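# Buckle a strap around a rolled mat with two arms

## Task

Wrap the strap around the rolled-up mat and fasten its buckle so that it stays closed once the robot lets go.

## Robot and tools

ROBOT. Two arms, left_arm and right_arm, each with six joints and a parallel gripper. Joint order, in every command and every result list: shoulder pan, shoulder lift, elbow, wrist 1, wrist 2, wrist 3. Stated joint ranges in rad: pan, lift and both outer wrists -6.283 to 6.283; elbow -3.142 to 3.142 (real ends may differ by up to 0.010).

FRAMES. All hand positions, orientations and velocities are in the scene frame: origin at table-top height halfway between the nominal bases, +z up, +x out over the table, left_arm toward +y (arm names do not match image left/right). Calibrated bases: left_arm at (+0.035, +0.444, +0.013) m, quat_wxyz (1, 0, 0, -0.026); right_arm at (-0.033, -0.388, +0.013) m, quat_wxyz (1, 0, 0, -0.028). Printed hand poses can be a few cm wrong, worse when stretched. Gripper axes: fingers point along its +z, close along its x. end_effector_position is the point between the pads; fingertips extend 17.5 mm past it. A block on each wrist juts up to 12 cm toward the gripper's -y and rotates with it.

THE ROW. Every command row is one flat list of 18 numbers covering both arms: left_arm's six absolute joint angles (rad), then its gripper position, force_limit, speed; then the same nine for right_arm. Joint values are targets to go to, not offsets. Gripper numbers are each in [-1, 1]: position +1 = open 50 mm, about -0.65 = pads meet, -1 = close until blocked (use this to grip); force_limit -1/0/+1 = about 20/102/185 N per pad; speed -1/0/+1 = 20/85/150 mm/s. To leave a gripper unchanged, repeat its last three numbers (0 is a real command). New force or speed applies only after a position change of at least 0.01; to grip more softly, open first.

TOOLS.
execute_actions(actions, cameras): actions is a list of actions; each action is a list of up to 15 rows, one per 1/30 s step; a short action repeats its final row to fill 15 steps. Targets far past a joint end beyond its present angle are refused; ones slightly past are clipped, reported as "joint sent to its limit". Empty actions list returns a full state with all cameras.
move(target, speed, blend, stop_force, zero, blocking, cameras): target is one 18-number row or a list of up to 15 rows (all sharing a 10 s cap). Joints travel together to the absolute angles. speed: rad/s of the joint with farthest to go, 0.004-3.14, default 0.5; a single value or one per row. blend: rad, corner rounding per row; 0 stops at each. stop_force: N, 3-120, same for both arms; an arm's path ends when the wrist sensor feels that much push against its motion (relative to its zero). Use slow speed for touching; omit it when backing away from contact; with it, all rows must share gripper numbers. zero (only with stop_force, default true) rezeroes before moving. blocking=false returns after about 0.5 s while the move continues; not allowed with stop_force. The result adds a "move:" line: done, off_target, moving, held, fault, possibly limits=held.
wait(seconds, cameras): 0-3600 s, sends nothing new; a running move continues.
stop(cameras): brakes the current move; fingers keep moving.
zoom_image(camera, region): region [x0, y0, x1, y1] in pixels of that camera's newest image, at most 504 x 504. Cameras: cam_high, cam_low, cam_front, cam_over, cam_left_wrist, cam_right_wrist, all 896x504.
zero_wrist_force(arm): arm is left_arm or right_arm; nothing moves.
finished_scene(scene): integer, the current scene's number; irreversible, call only when the buckle is done and will hold alone.

RESULTS. Joint positions / velocities (rad, rad/s), Joint targets (what the drive aims at now; resend these to hold still), Tool commands, end-effector pose and velocities (omitted when joints read within noise), gripper object_status: 0 moving, 1 blocked while opening, 2 blocked while closing (a grip), 3 reached the commanded position or pads met (usually empty). Opening in mm is about (250 - position_measured) x 0.202. Wrist force and torque are in the hand's own axes, a push reading as force from the surface into the arm; zeroed at scene start. Joint torques are raw drive outputs, positive toward larger angle, noisy and offset. "joint command not followed" means the clearance check between arms altered steps.

CAUTIONS. Motion lags commands by roughly 0.09-0.22 s and fast moves can overshoot. An arm faults and freezes for 10 s if contact force reaches about 150 N or a joint's contact torque hits its limit (135 N m big joints, 25.2 N m wrists; wrists resist only about 11-14 N m) or a joint strays from its path (0.9 deg wrists, 7.5 deg others). Arms are stiff: aiming even slightly beyond firm contact can fault. Do not hit the table or heavy objects, do not press the arms together or close a gripper on the other arm's fingers, and never drop items or let anything leave the table. Releasing moving parts and hard slams are penalised. Motors heat when holding loads or stretched; at 85 C the arm locks for 30-60 s (MOTOR HOT appears from 70 C). Loose objects may occasionally get nudged.

Each tool is called after "Request:" as name(argument=value, ...), one argument or row to a line, values as JSON.

## Session

Request:
execute_actions(
  actions=[],
)

Scene clock: 0.00 s.
left_arm: end_effector_position=(+0.6603, +0.2252, +0.2033) position_measured=2 object_status=3 end_effector_quat_wxyz=(+0.173, +0.777, -0.598, +0.092) | right_arm: end_effector_position=(+0.4313, -0.3749, +0.3021) position_measured=2 object_status=3 end_effector_quat_wxyz=(+0.018, +0.978, +0.208, +0.007)
Joint positions: left_arm=[-0.339 -1.159 1.5 -2.004 -1.955 2.474] | right_arm=[3.539 -1.452 -1.784 -1.467 1.533 1.493]
Joint velocities: within noise
Joint torques (N m): no reading
Motor temperatures (°C): left_arm=[29 37 36 34 39 35] | right_arm=[44 40 26 30 49 43]
Wrist force (N): no reading
Wrist torque (N m): no reading
Wrist force, peak (N): no reading
Joint targets: left_arm=[-0.339 -1.159 1.500 -2.004 -1.955 2.474] | right_arm=[3.539 -1.452 -1.784 -1.467 1.533 1.493]
Tool commands: left_gripper/position=+1.0 left_gripper/force_limit=+1.0 left_gripper/speed=+1.0 right_gripper/position=+1.0 right_gripper/force_limit=+1.0 right_gripper/speed=+1.0

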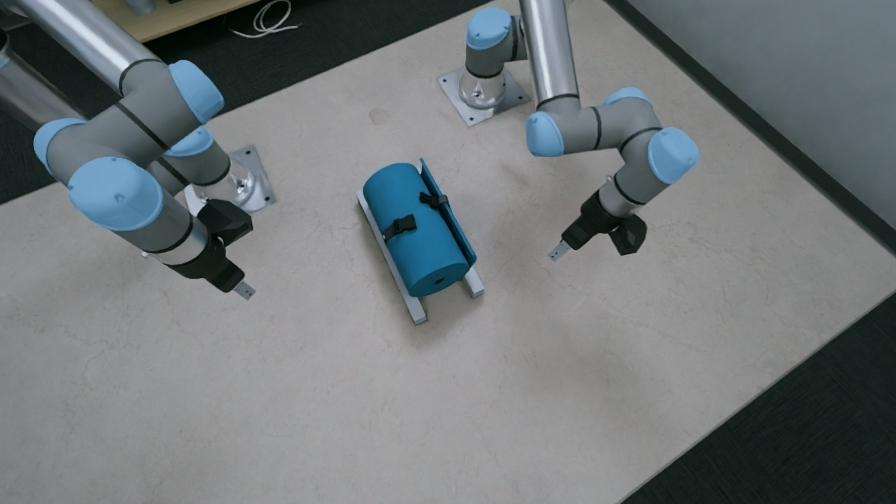

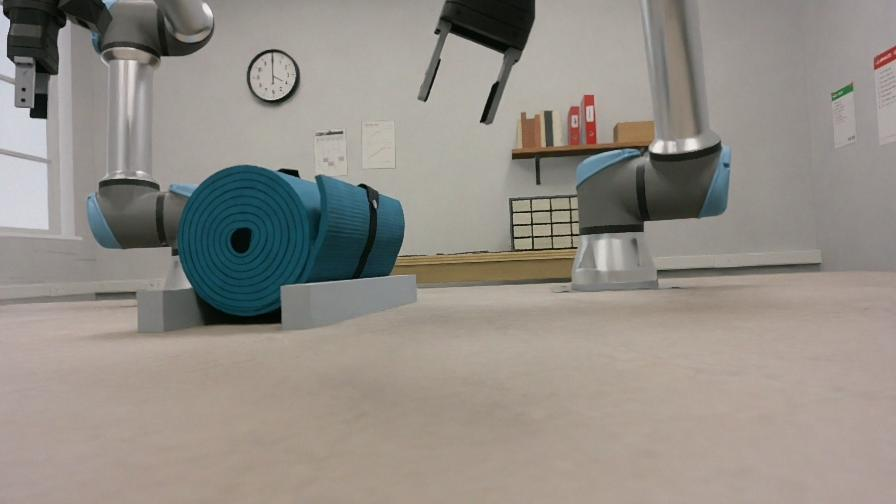

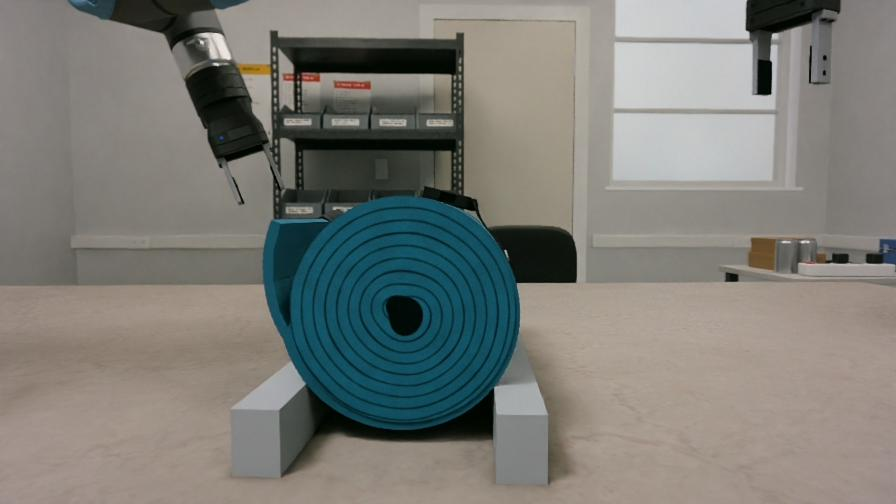

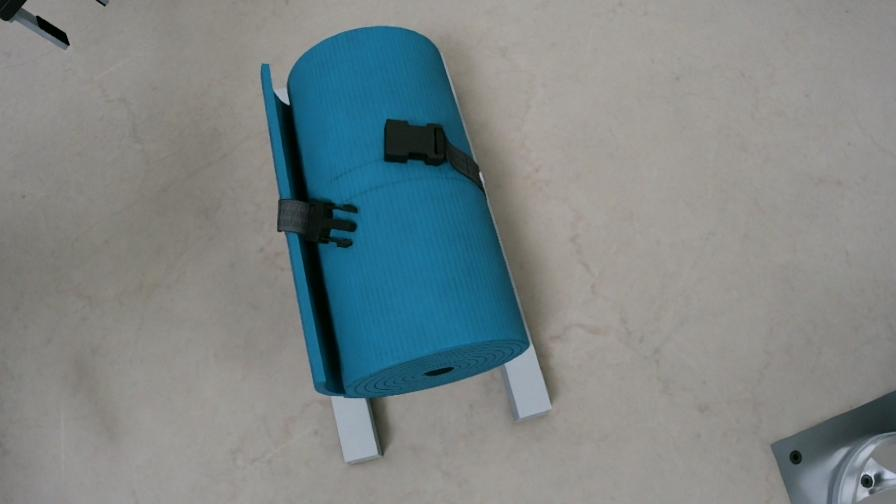

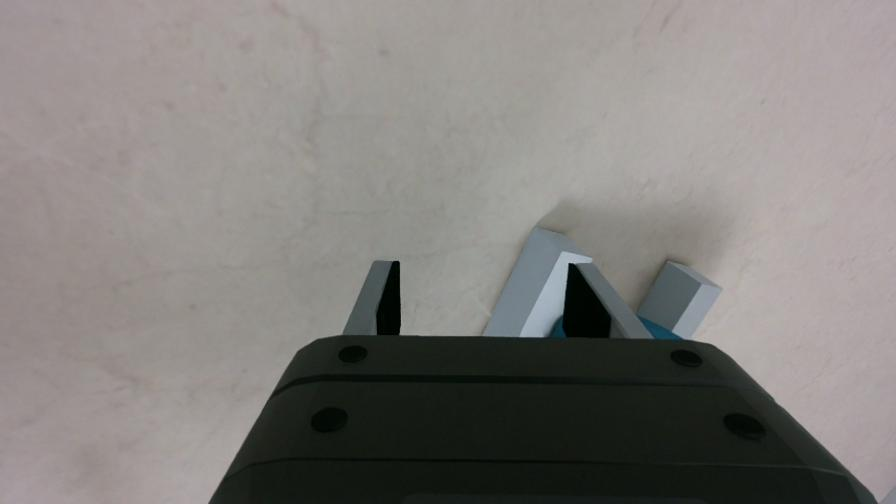

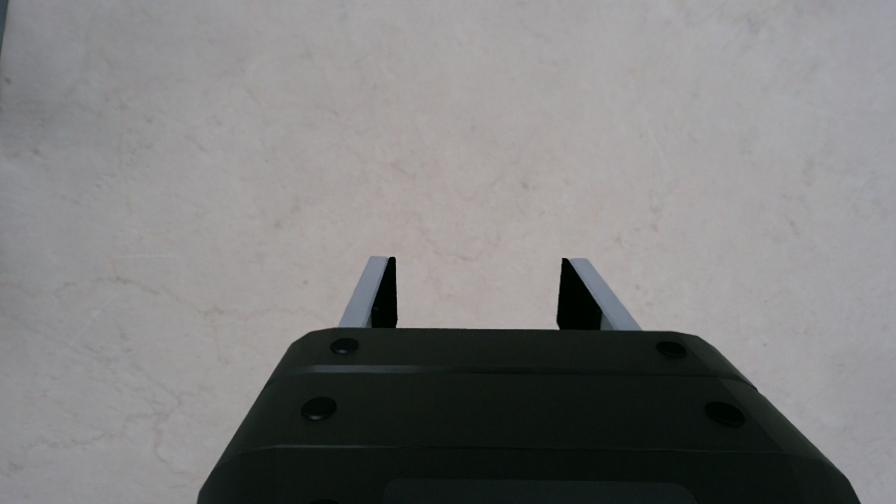

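Request:
zoom_image(
  camera="cam_over",
  region=[250, 90, 502, 270],
)

Request:
zoom_image(
  camera="cam_front",
  region=[230, 150, 550, 330],
)

Request:
zoom_image(
  camera="cam_high",
  region=[340, 140, 500, 330],
)

Request:
zoom_image(
  camera="cam_low",
  region=[150, 140, 430, 340],
)

Scaled by 2.000.

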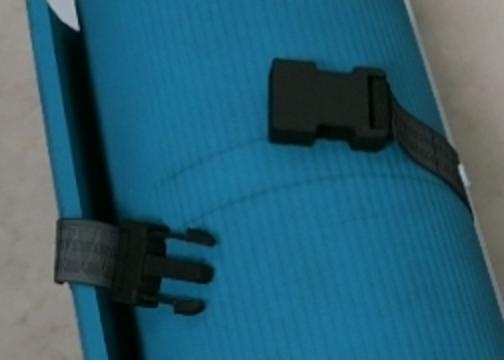

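Scaled by 1.575.

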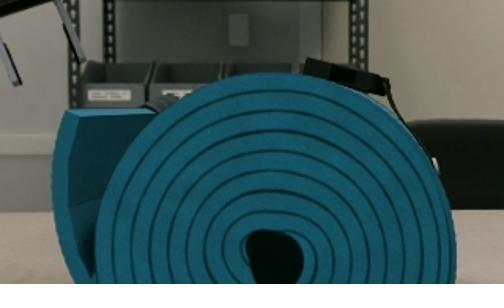

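Scaled by 2.653.

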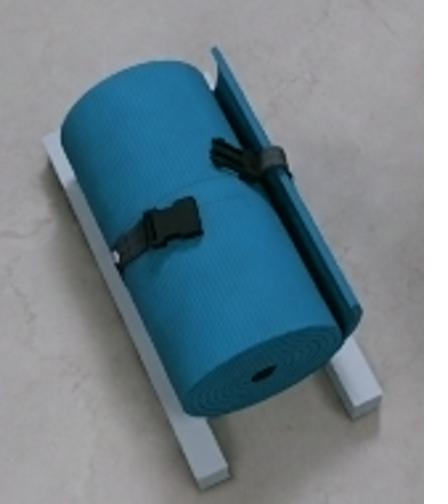

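Scaled by 1.800.

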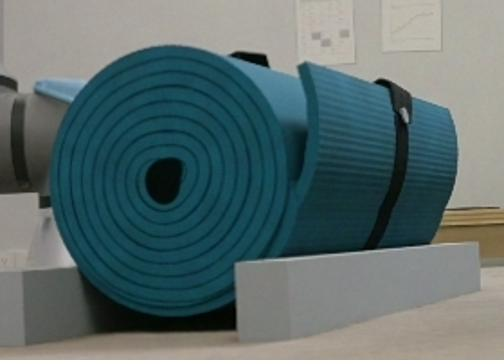

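Request:
move(
  target=[-0.8416,-1.5954,1.932,-2.34,-2.0175,0.7525,1,-1,-1,3.878,-1.5809,-1.9106,-0.7344,1.9565,-0.6187,1,-1,-1],
  speed=0.9,
  cameras=["all"],
)

Scene clock: 109.00 s.
left_arm: end_effector_position=(+0.3954, +0.0298, +0.3002) position_measured=2 object_status=3 end_effector_quat_wxyz=(+0.300, +0.950, -0.083, -0.026) | right_arm: end_effector_position=(+0.4348, -0.0553, +0.3000) position_measured=2 object_status=3 end_effector_quat_wxyz=(+0.026, +0.084, +0.950, +0.300)
Joint positions: left_arm=[-0.842 -1.595 1.932 -2.34 -2.018 0.753] | right_arm=[3.878 -1.581 -1.911 -0.734 1.957 -0.618]
Joint torques (N m): left_arm=[8.31 -18.06 -31.72 -0.82 0.68 -1.08] | right_arm=[-6.63 33.83 33.65 3.78 -1.96 -0.85]
Wrist force (N): left_arm=[-0.5 -0.9 0.9] | right_arm=[-0.8 -0.3 -0.2]
Wrist torque (N m): left_arm=[-0.07 0.13 -0.20] | right_arm=[-0.09 0.24 -0.37]
Wrist force, peak (N): left_arm=[-1.8 -0.1 0.8] | right_arm=[-0.9 -0.6 -0.1]
Joint targets: left_arm=[-0.842 -1.595 1.932 -2.340 -2.018 0.753] | right_arm=[3.878 -1.581 -1.911 -0.734 1.956 -0.619]
move: done

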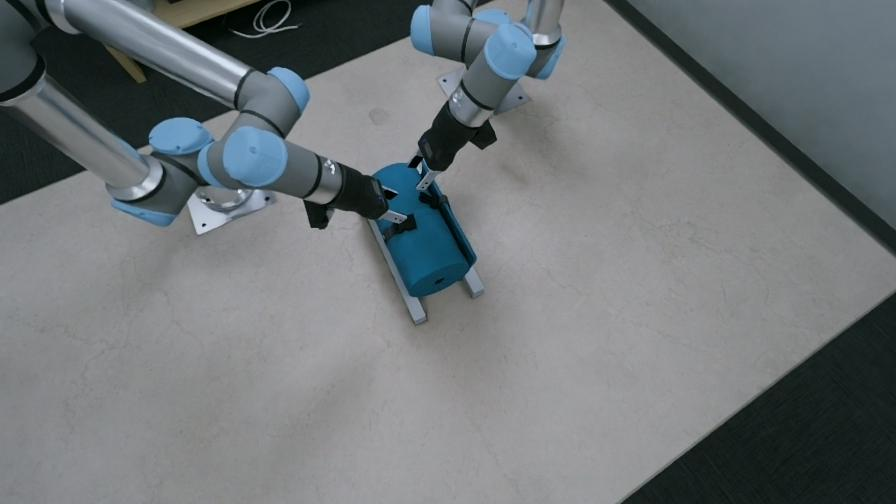

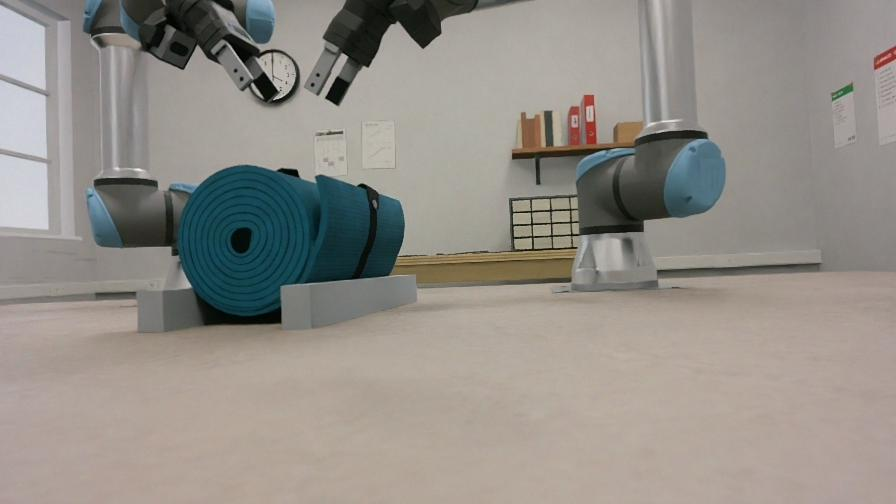

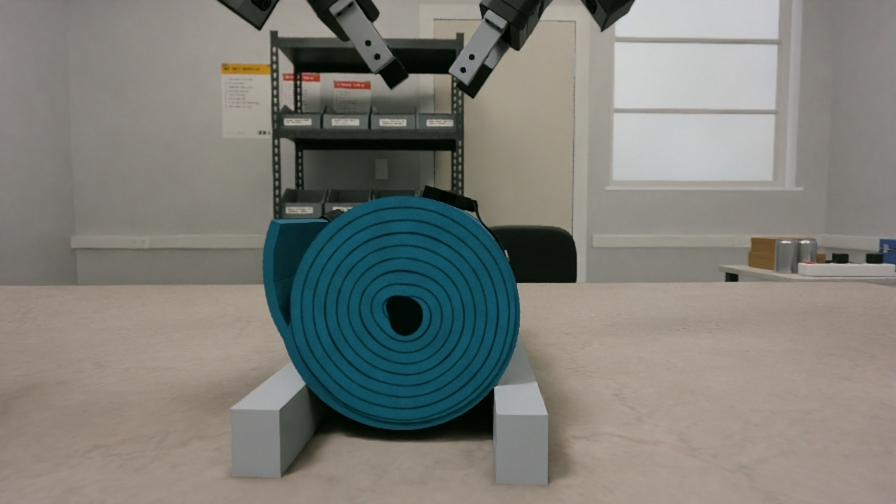

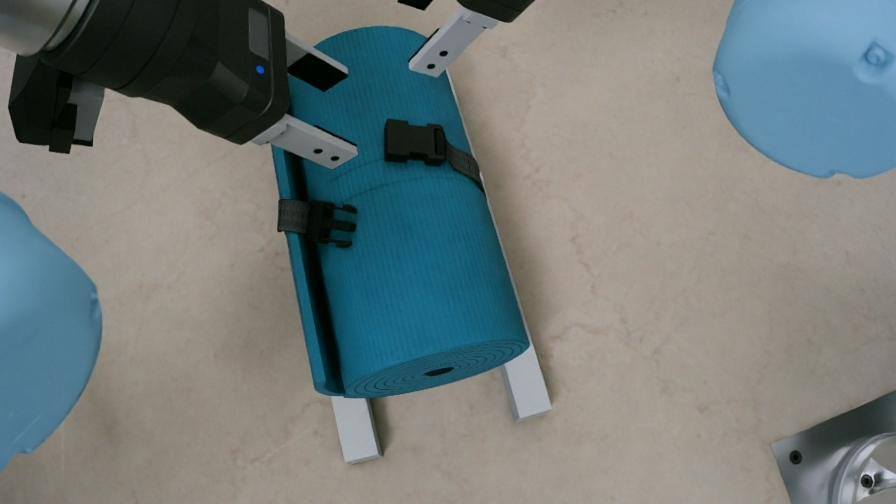

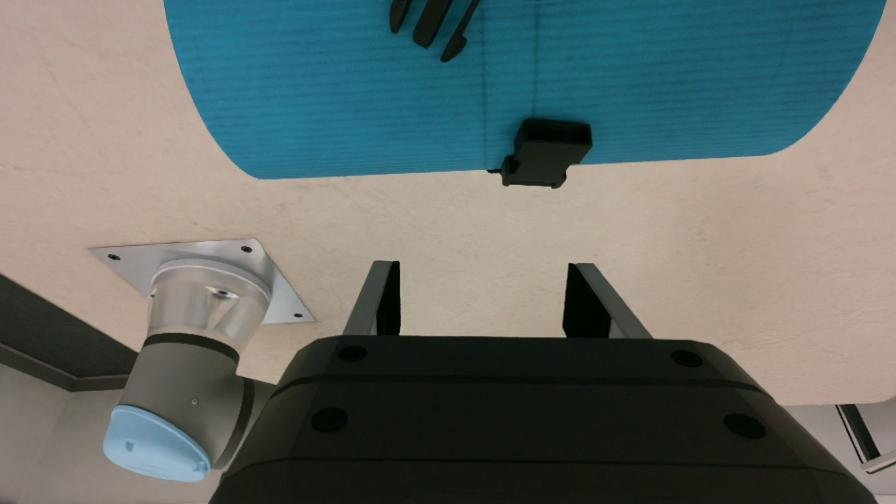

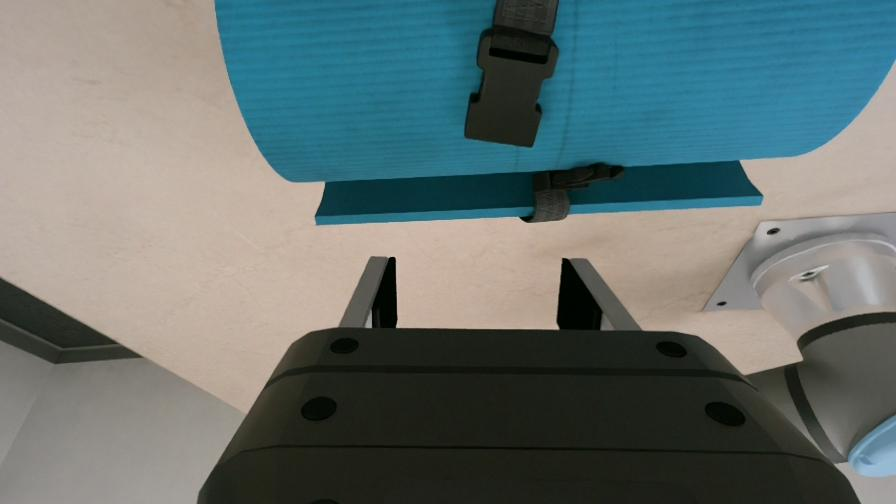

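Request:
move(
  target=[-0.7113,-1.6051,2.1037,-2.3441,-2.1237,1.0781,1,-1,-1,3.9398,-1.5729,-2.1082,-0.4755,1.8388,-0.4029,1,-1,-1],
  speed=0.4,
  cameras=["all"],
)

Scene clock: 161.67 s.
left_arm: end_effector_position=(+0.3843, +0.1059, +0.2273) position_measured=2 object_status=3 end_effector_quat_wxyz=(+0.296, +0.939, -0.165, -0.052) | right_arm: end_effector_position=(+0.4188, -0.0613, +0.2391) position_measured=2 object_status=3 end_effector_quat_wxyz=(+0.052, +0.166, +0.939, +0.296)
Joint positions: left_arm=[-0.711 -1.605 2.104 -2.344 -2.124 1.078] | right_arm=[3.94 -1.573 -2.108 -0.476 1.839 -0.403]
Joint torques (N m): left_arm=[-4.05 -21.64 -23.69 -4.41 0.02 0.78] | right_arm=[-7.19 24.11 24.47 5.13 2.94 0.77]
Wrist force (N): left_arm=[-0.4 -0.9 1.0] | right_arm=[-0.5 -0.5 0.0]
Wrist torque (N m): left_arm=[-0.07 0.11 -0.06] | right_arm=[-0.14 0.20 -0.31]
Wrist force, peak (N): left_arm=[-0.7 -2.9 1.0] | right_arm=[-1.2 0.3 -1.4]
Joint targets: left_arm=[-0.711 -1.605 2.104 -2.344 -2.124 1.078] | right_arm=[3.940 -1.573 -2.108 -0.475 1.839 -0.403]
move: done

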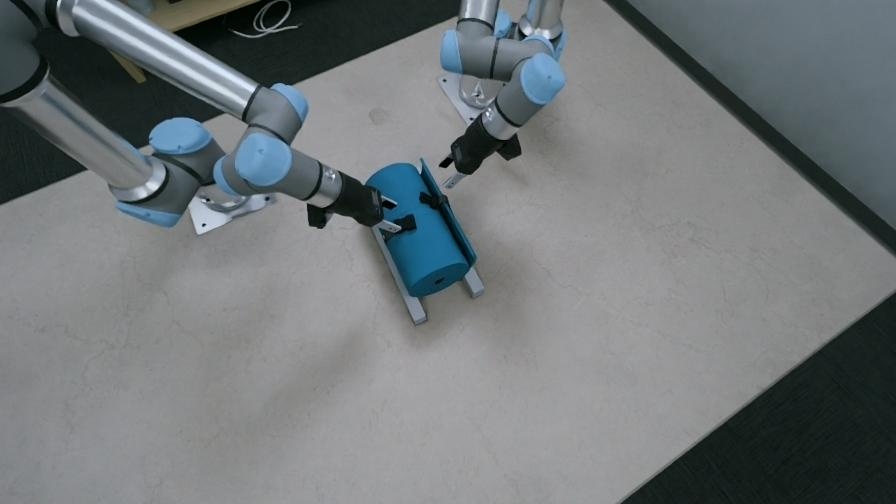

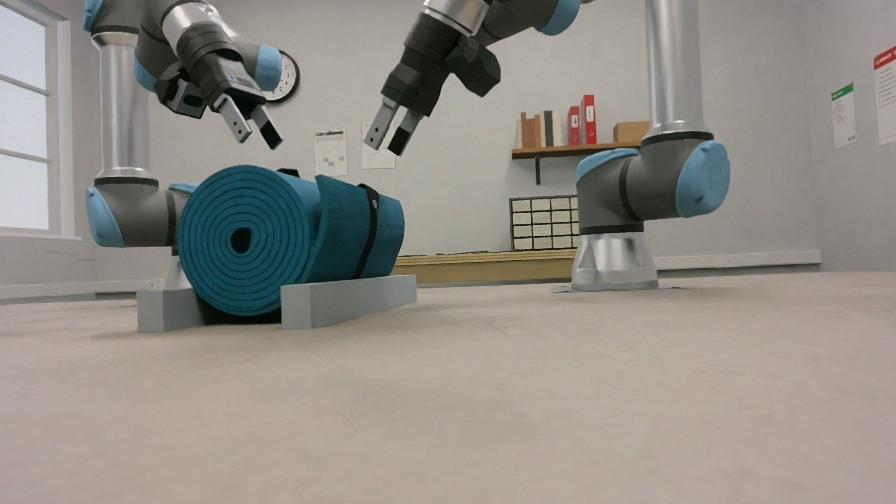

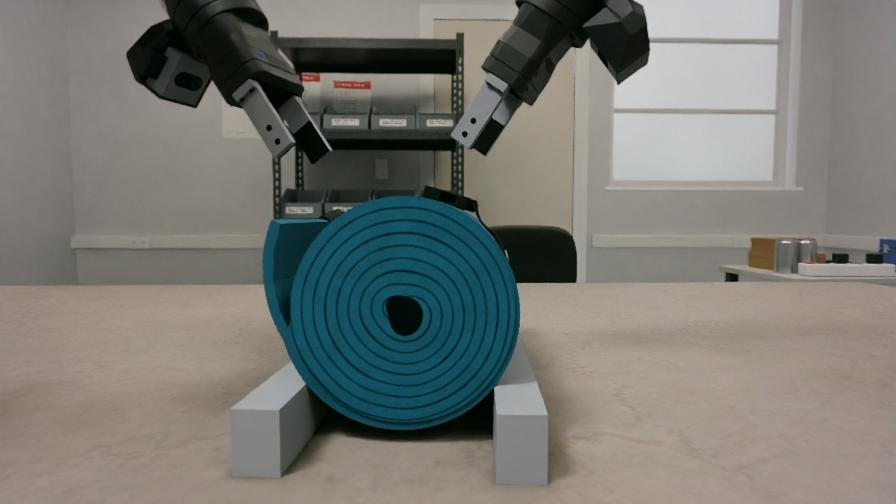

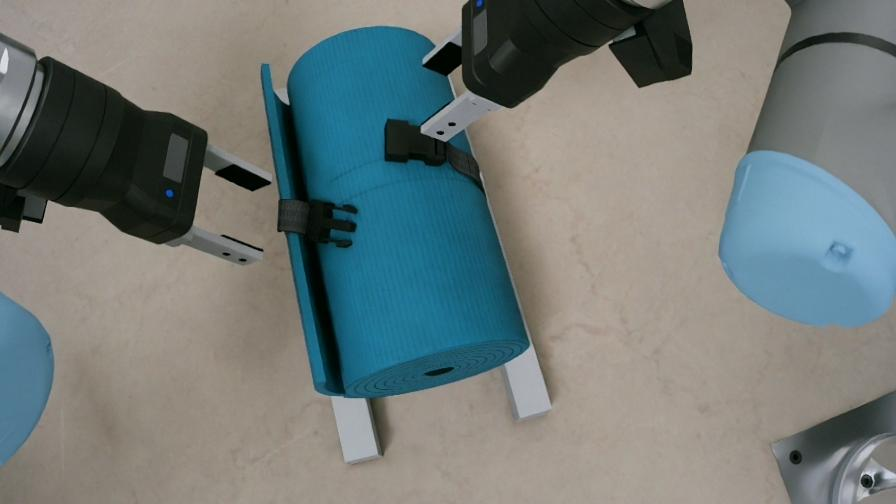

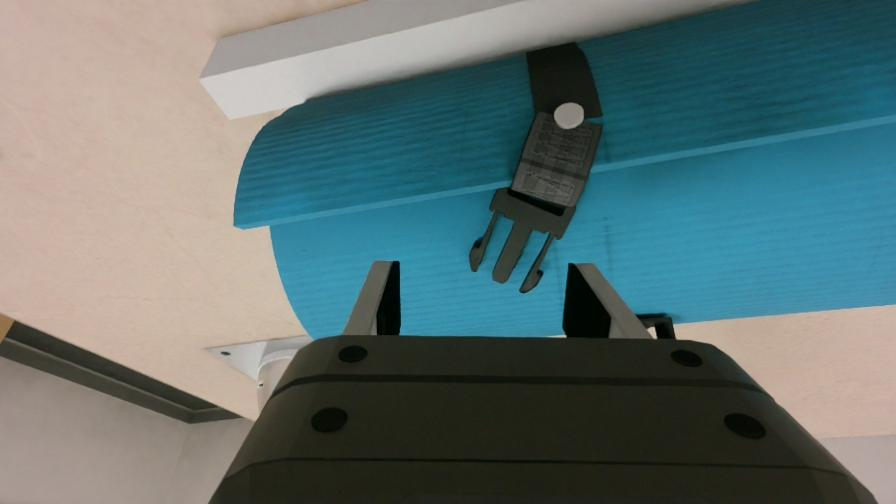

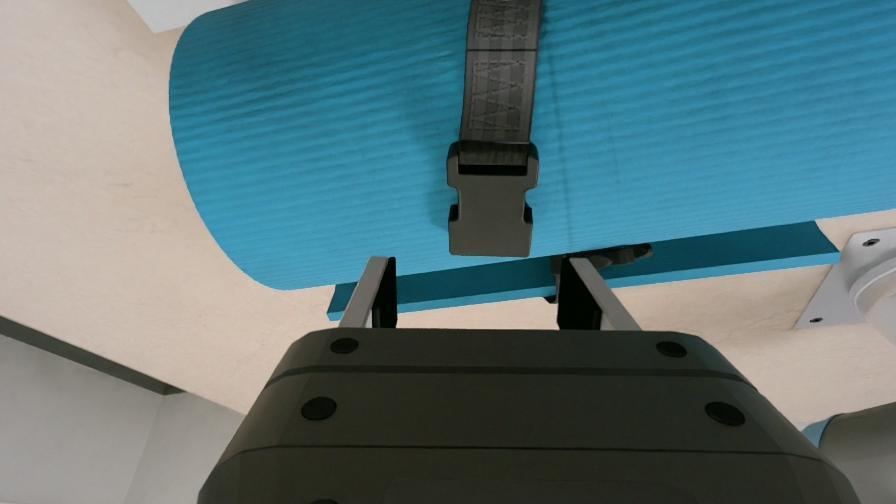

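Request:
move(
  target=[-0.7076,-1.4752,2.018,-2.2987,-2.1563,1.2439,1,-1,-1,3.9654,-1.6299,-2.1464,-0.3745,1.8251,-0.3802,1,-1,-1],
  speed=0.15,
  stop_force=8,
  cameras=["cam_low","cam_front","cam_over","cam_left_wrist","cam_right_wrist"],
)

Scene clock: 202.67 s.
left_arm: end_effector_position=(+0.4013, +0.0824, +0.2018) position_measured=2 object_status=3 end_effector_quat_wxyz=(+0.292, +0.925, -0.231, -0.073) | right_arm: end_effector_position=(+0.4162, -0.0489, +0.2077) position_measured=2 object_status=3 end_effector_quat_wxyz=(+0.052, +0.166, +0.939, +0.296)
Joint positions: left_arm=[-0.708 -1.475 2.018 -2.299 -2.156 1.244] | right_arm=[3.965 -1.63 -2.146 -0.374 1.825 -0.38]
Joint torques (N m): left_arm=[3.22 -37.77 -15.45 -5.72 0.46 -2.6] | right_arm=[-7.17 33.49 30.07 2.61 2.89 -0.86]
Wrist force (N): left_arm=[-0.4 -1.1 0.7] | right_arm=[-0.9 -0.5 0.0]
Wrist torque (N m): left_arm=[-0.09 0.11 -0.13] | right_arm=[-0.12 0.27 -0.39]
Wrist force, peak (N): left_arm=[0.0 -1.2 1.2] | right_arm=[-0.9 -0.5 0.0]
Joint targets: left_arm=[-0.708 -1.475 2.018 -2.299 -2.156 1.244] | right_arm=[3.965 -1.630 -2.146 -0.375 1.825 -0.380]
move: done

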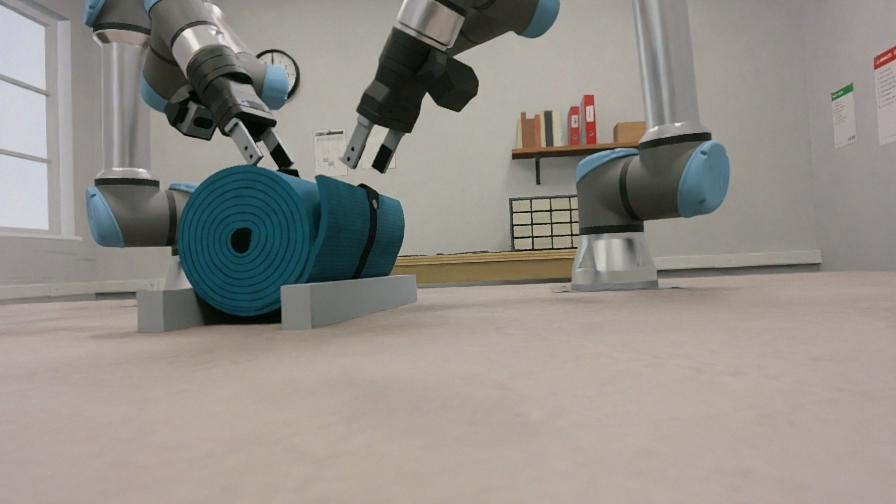

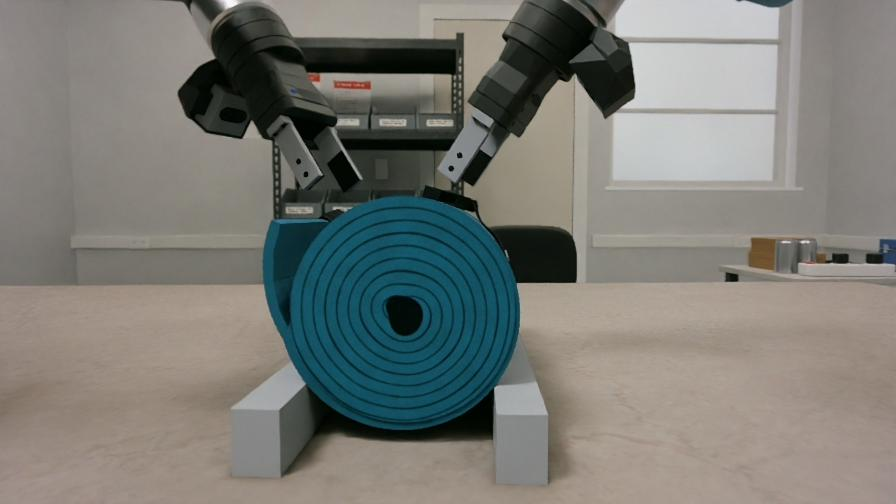

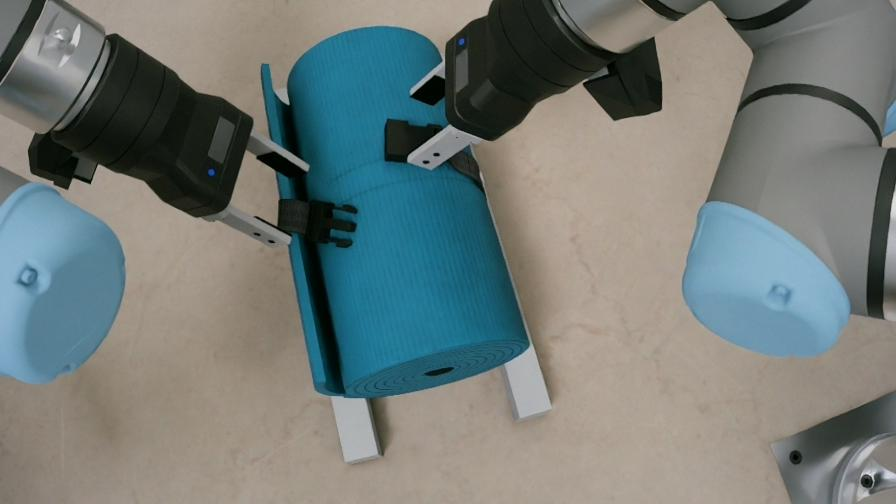

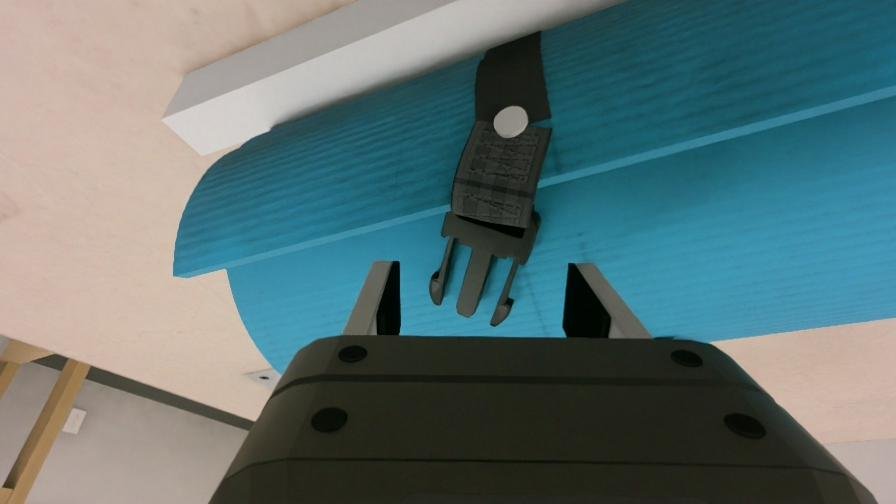

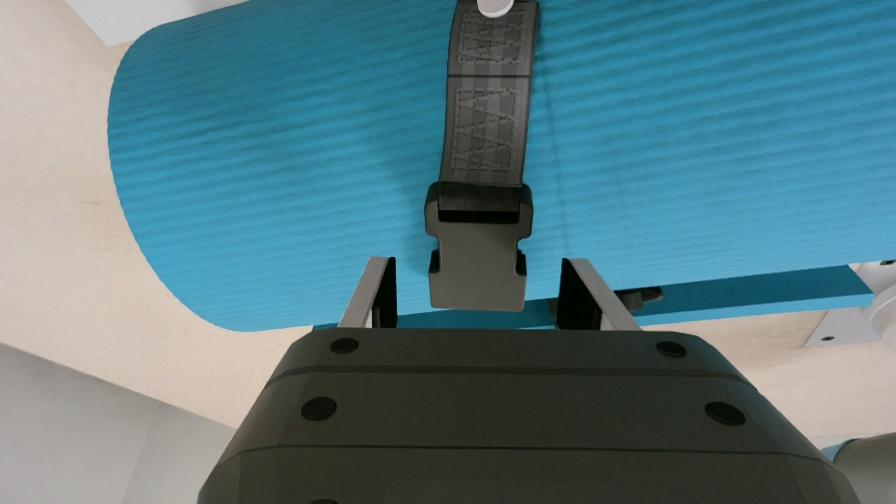

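Request:
move(
  target=[-0.738,-1.4473,2.0441,-2.3724,-2.1504,1.2083,1,-1,-1,3.9637,-1.6623,-2.1763,-0.3125,1.8261,-0.3817,1,-1,-1],
  speed=0.05,
  stop_force=6,
  cameras=["cam_low","cam_front","cam_over","cam_left_wrist","cam_right_wrist"],
)

Scene clock: 231.57 s.
left_arm: end_effector_position=(+0.3941, +0.0693, +0.1846) position_measured=2 object_status=3 end_effector_quat_wxyz=(+0.292, +0.925, -0.231, -0.073) | right_arm: end_effector_position=(+0.4156, -0.0505, +0.1875) position_measured=2 object_status=3 end_effector_quat_wxyz=(+0.052, +0.166, +0.939, +0.296)
Joint positions: left_arm=[-0.738 -1.447 2.044 -2.372 -2.15 1.208] | right_arm=[3.964 -1.662 -2.176 -0.313 1.826 -0.382]
Joint torques (N m): left_arm=[9.5 -38.5 -28.94 -1.06 -2.54 2.5] | right_arm=[-3.65 33.95 29.23 2.47 2.56 -0.59]
Wrist force (N): left_arm=[-0.3 -0.8 0.6] | right_arm=[-0.5 -0.5 0.1]
Wrist torque (N m): left_arm=[-0.06 0.10 -0.07] | right_arm=[-0.11 0.22 -0.31]
Wrist force, peak (N): left_arm=[-0.6 -1.1 0.8] | right_arm=[-1.0 -0.6 -0.2]
Joint targets: left_arm=[-0.738 -1.447 2.044 -2.372 -2.150 1.208] | right_arm=[3.964 -1.662 -2.176 -0.312 1.826 -0.382]
move: done

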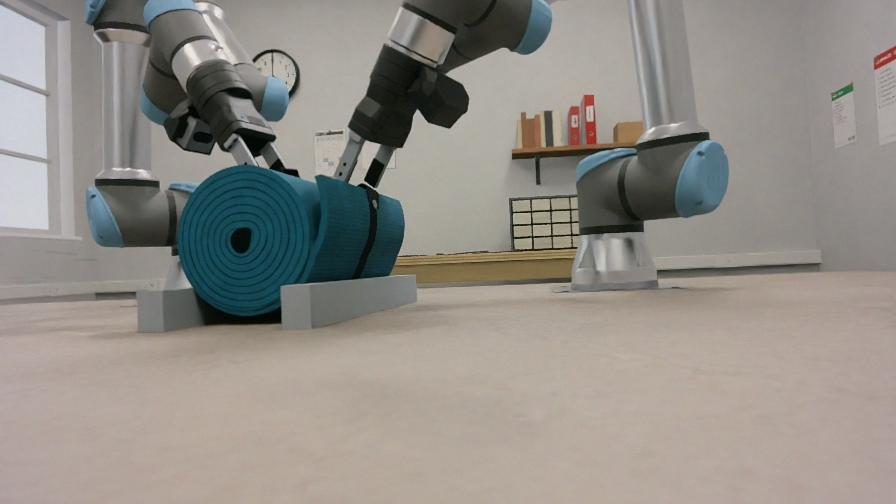

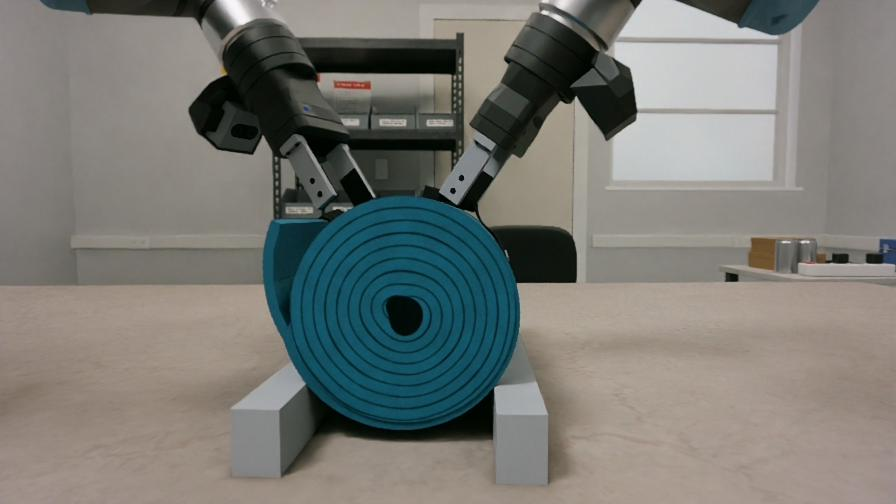

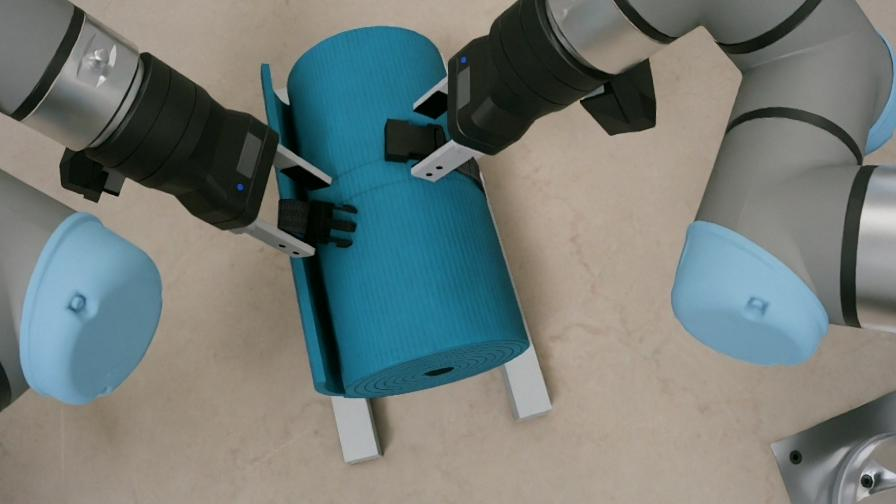

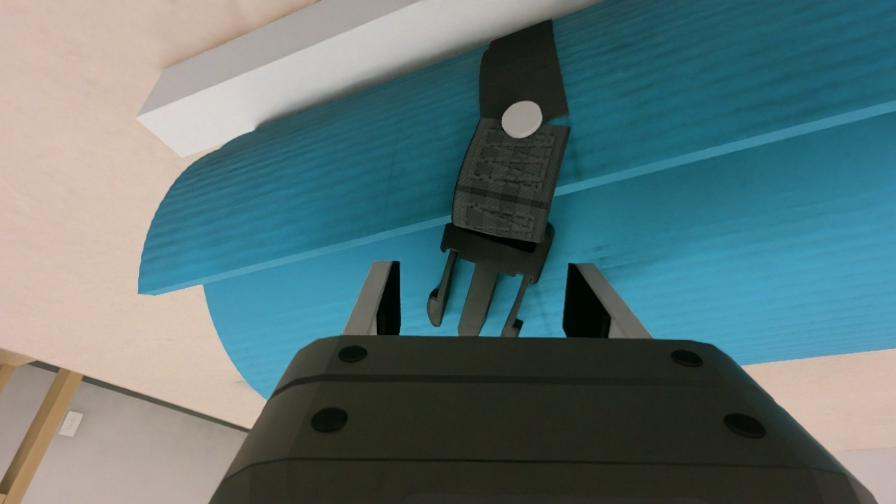

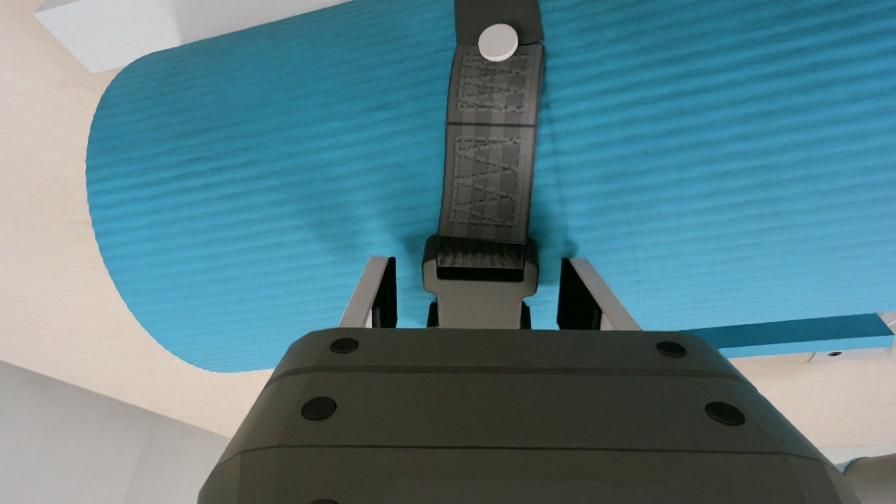

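Request:
move(
  target=[-0.738,-1.4473,2.0441,-2.3724,-2.1504,1.2083,-1,-0.5,-0.8,3.9637,-1.6623,-2.1763,-0.3125,1.8261,-0.3817,-1,-0.5,-0.8],
  cameras=["cam_front","cam_over","cam_left_wrist","cam_right_wrist"],
)

Scene clock: 237.20 s.
left_arm: end_effector_position=(+0.3941, +0.0693, +0.1846) position_measured=251 object_status=3 end_effector_quat_wxyz=(+0.292, +0.925, -0.231, -0.073) | right_arm: end_effector_position=(+0.4156, -0.0504, +0.1875) position_measured=86 object_status=2 end_effector_quat_wxyz=(+0.052, +0.166, +0.939, +0.296)
Joint positions: left_arm=[-0.738 -1.447 2.044 -2.372 -2.15 1.208] | right_arm=[3.964 -1.662 -2.176 -0.313 1.826 -0.382]
Joint torques (N m): left_arm=[9.72 -38.24 -28.55 -0.98 -2.57 2.52] | right_arm=[4.59 33.76 28.93 2.65 0.18 0.59]
Wrist force (N): left_arm=[-0.3 -1.0 0.6] | right_arm=[-0.7 -0.5 -0.1]
Wrist torque (N m): left_arm=[-0.08 0.10 -0.07] | right_arm=[-0.12 0.24 -0.30]
Wrist force, peak (N): left_arm=[-0.6 -1.1 0.7] | right_arm=[-0.8 -0.7 0.0]
Joint targets: left_arm=[-0.738 -1.447 2.044 -2.372 -2.150 1.208] | right_arm=[3.964 -1.662 -2.176 -0.312 1.826 -0.382]
move: done

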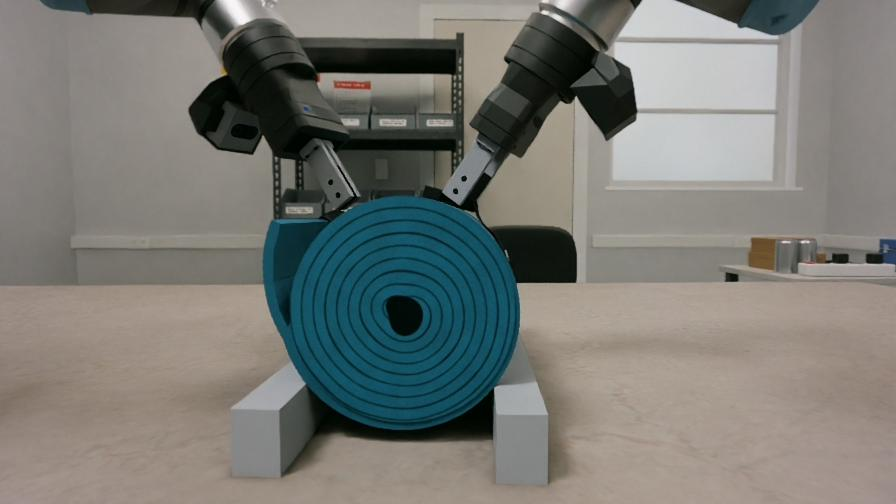

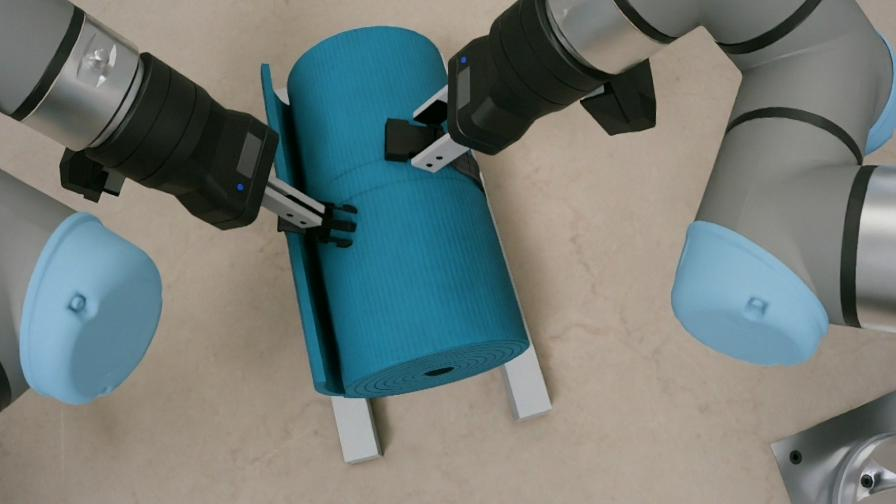

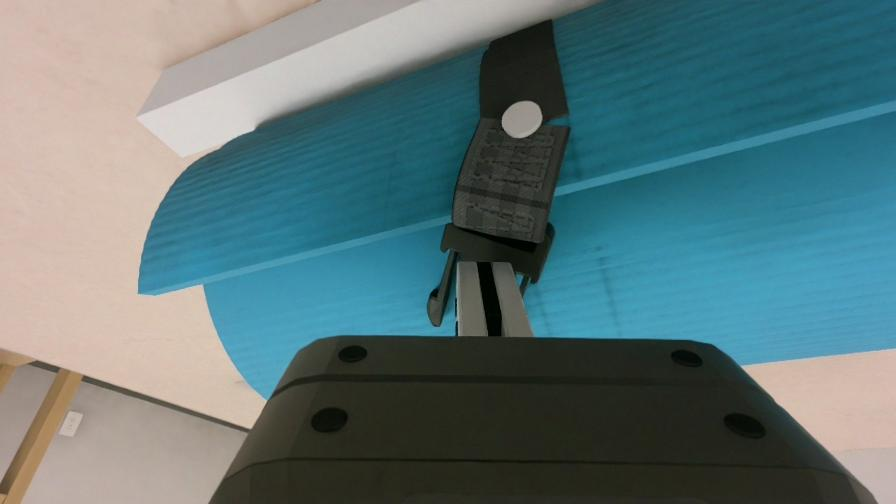

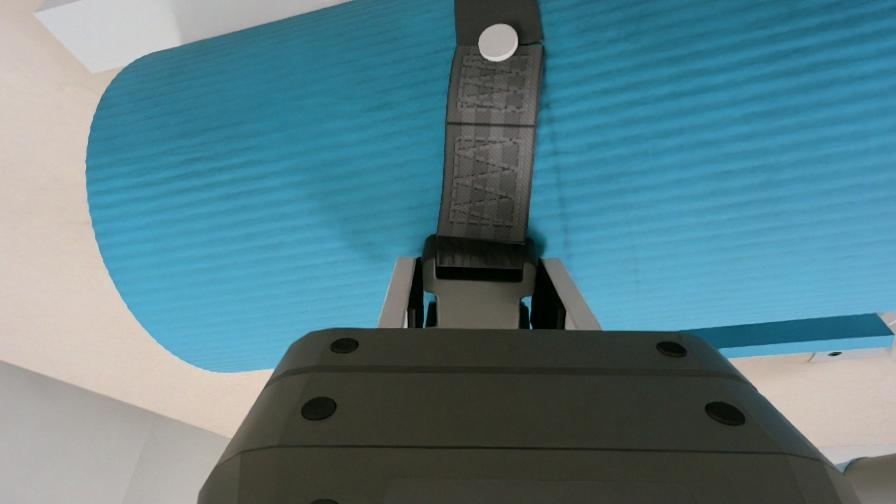

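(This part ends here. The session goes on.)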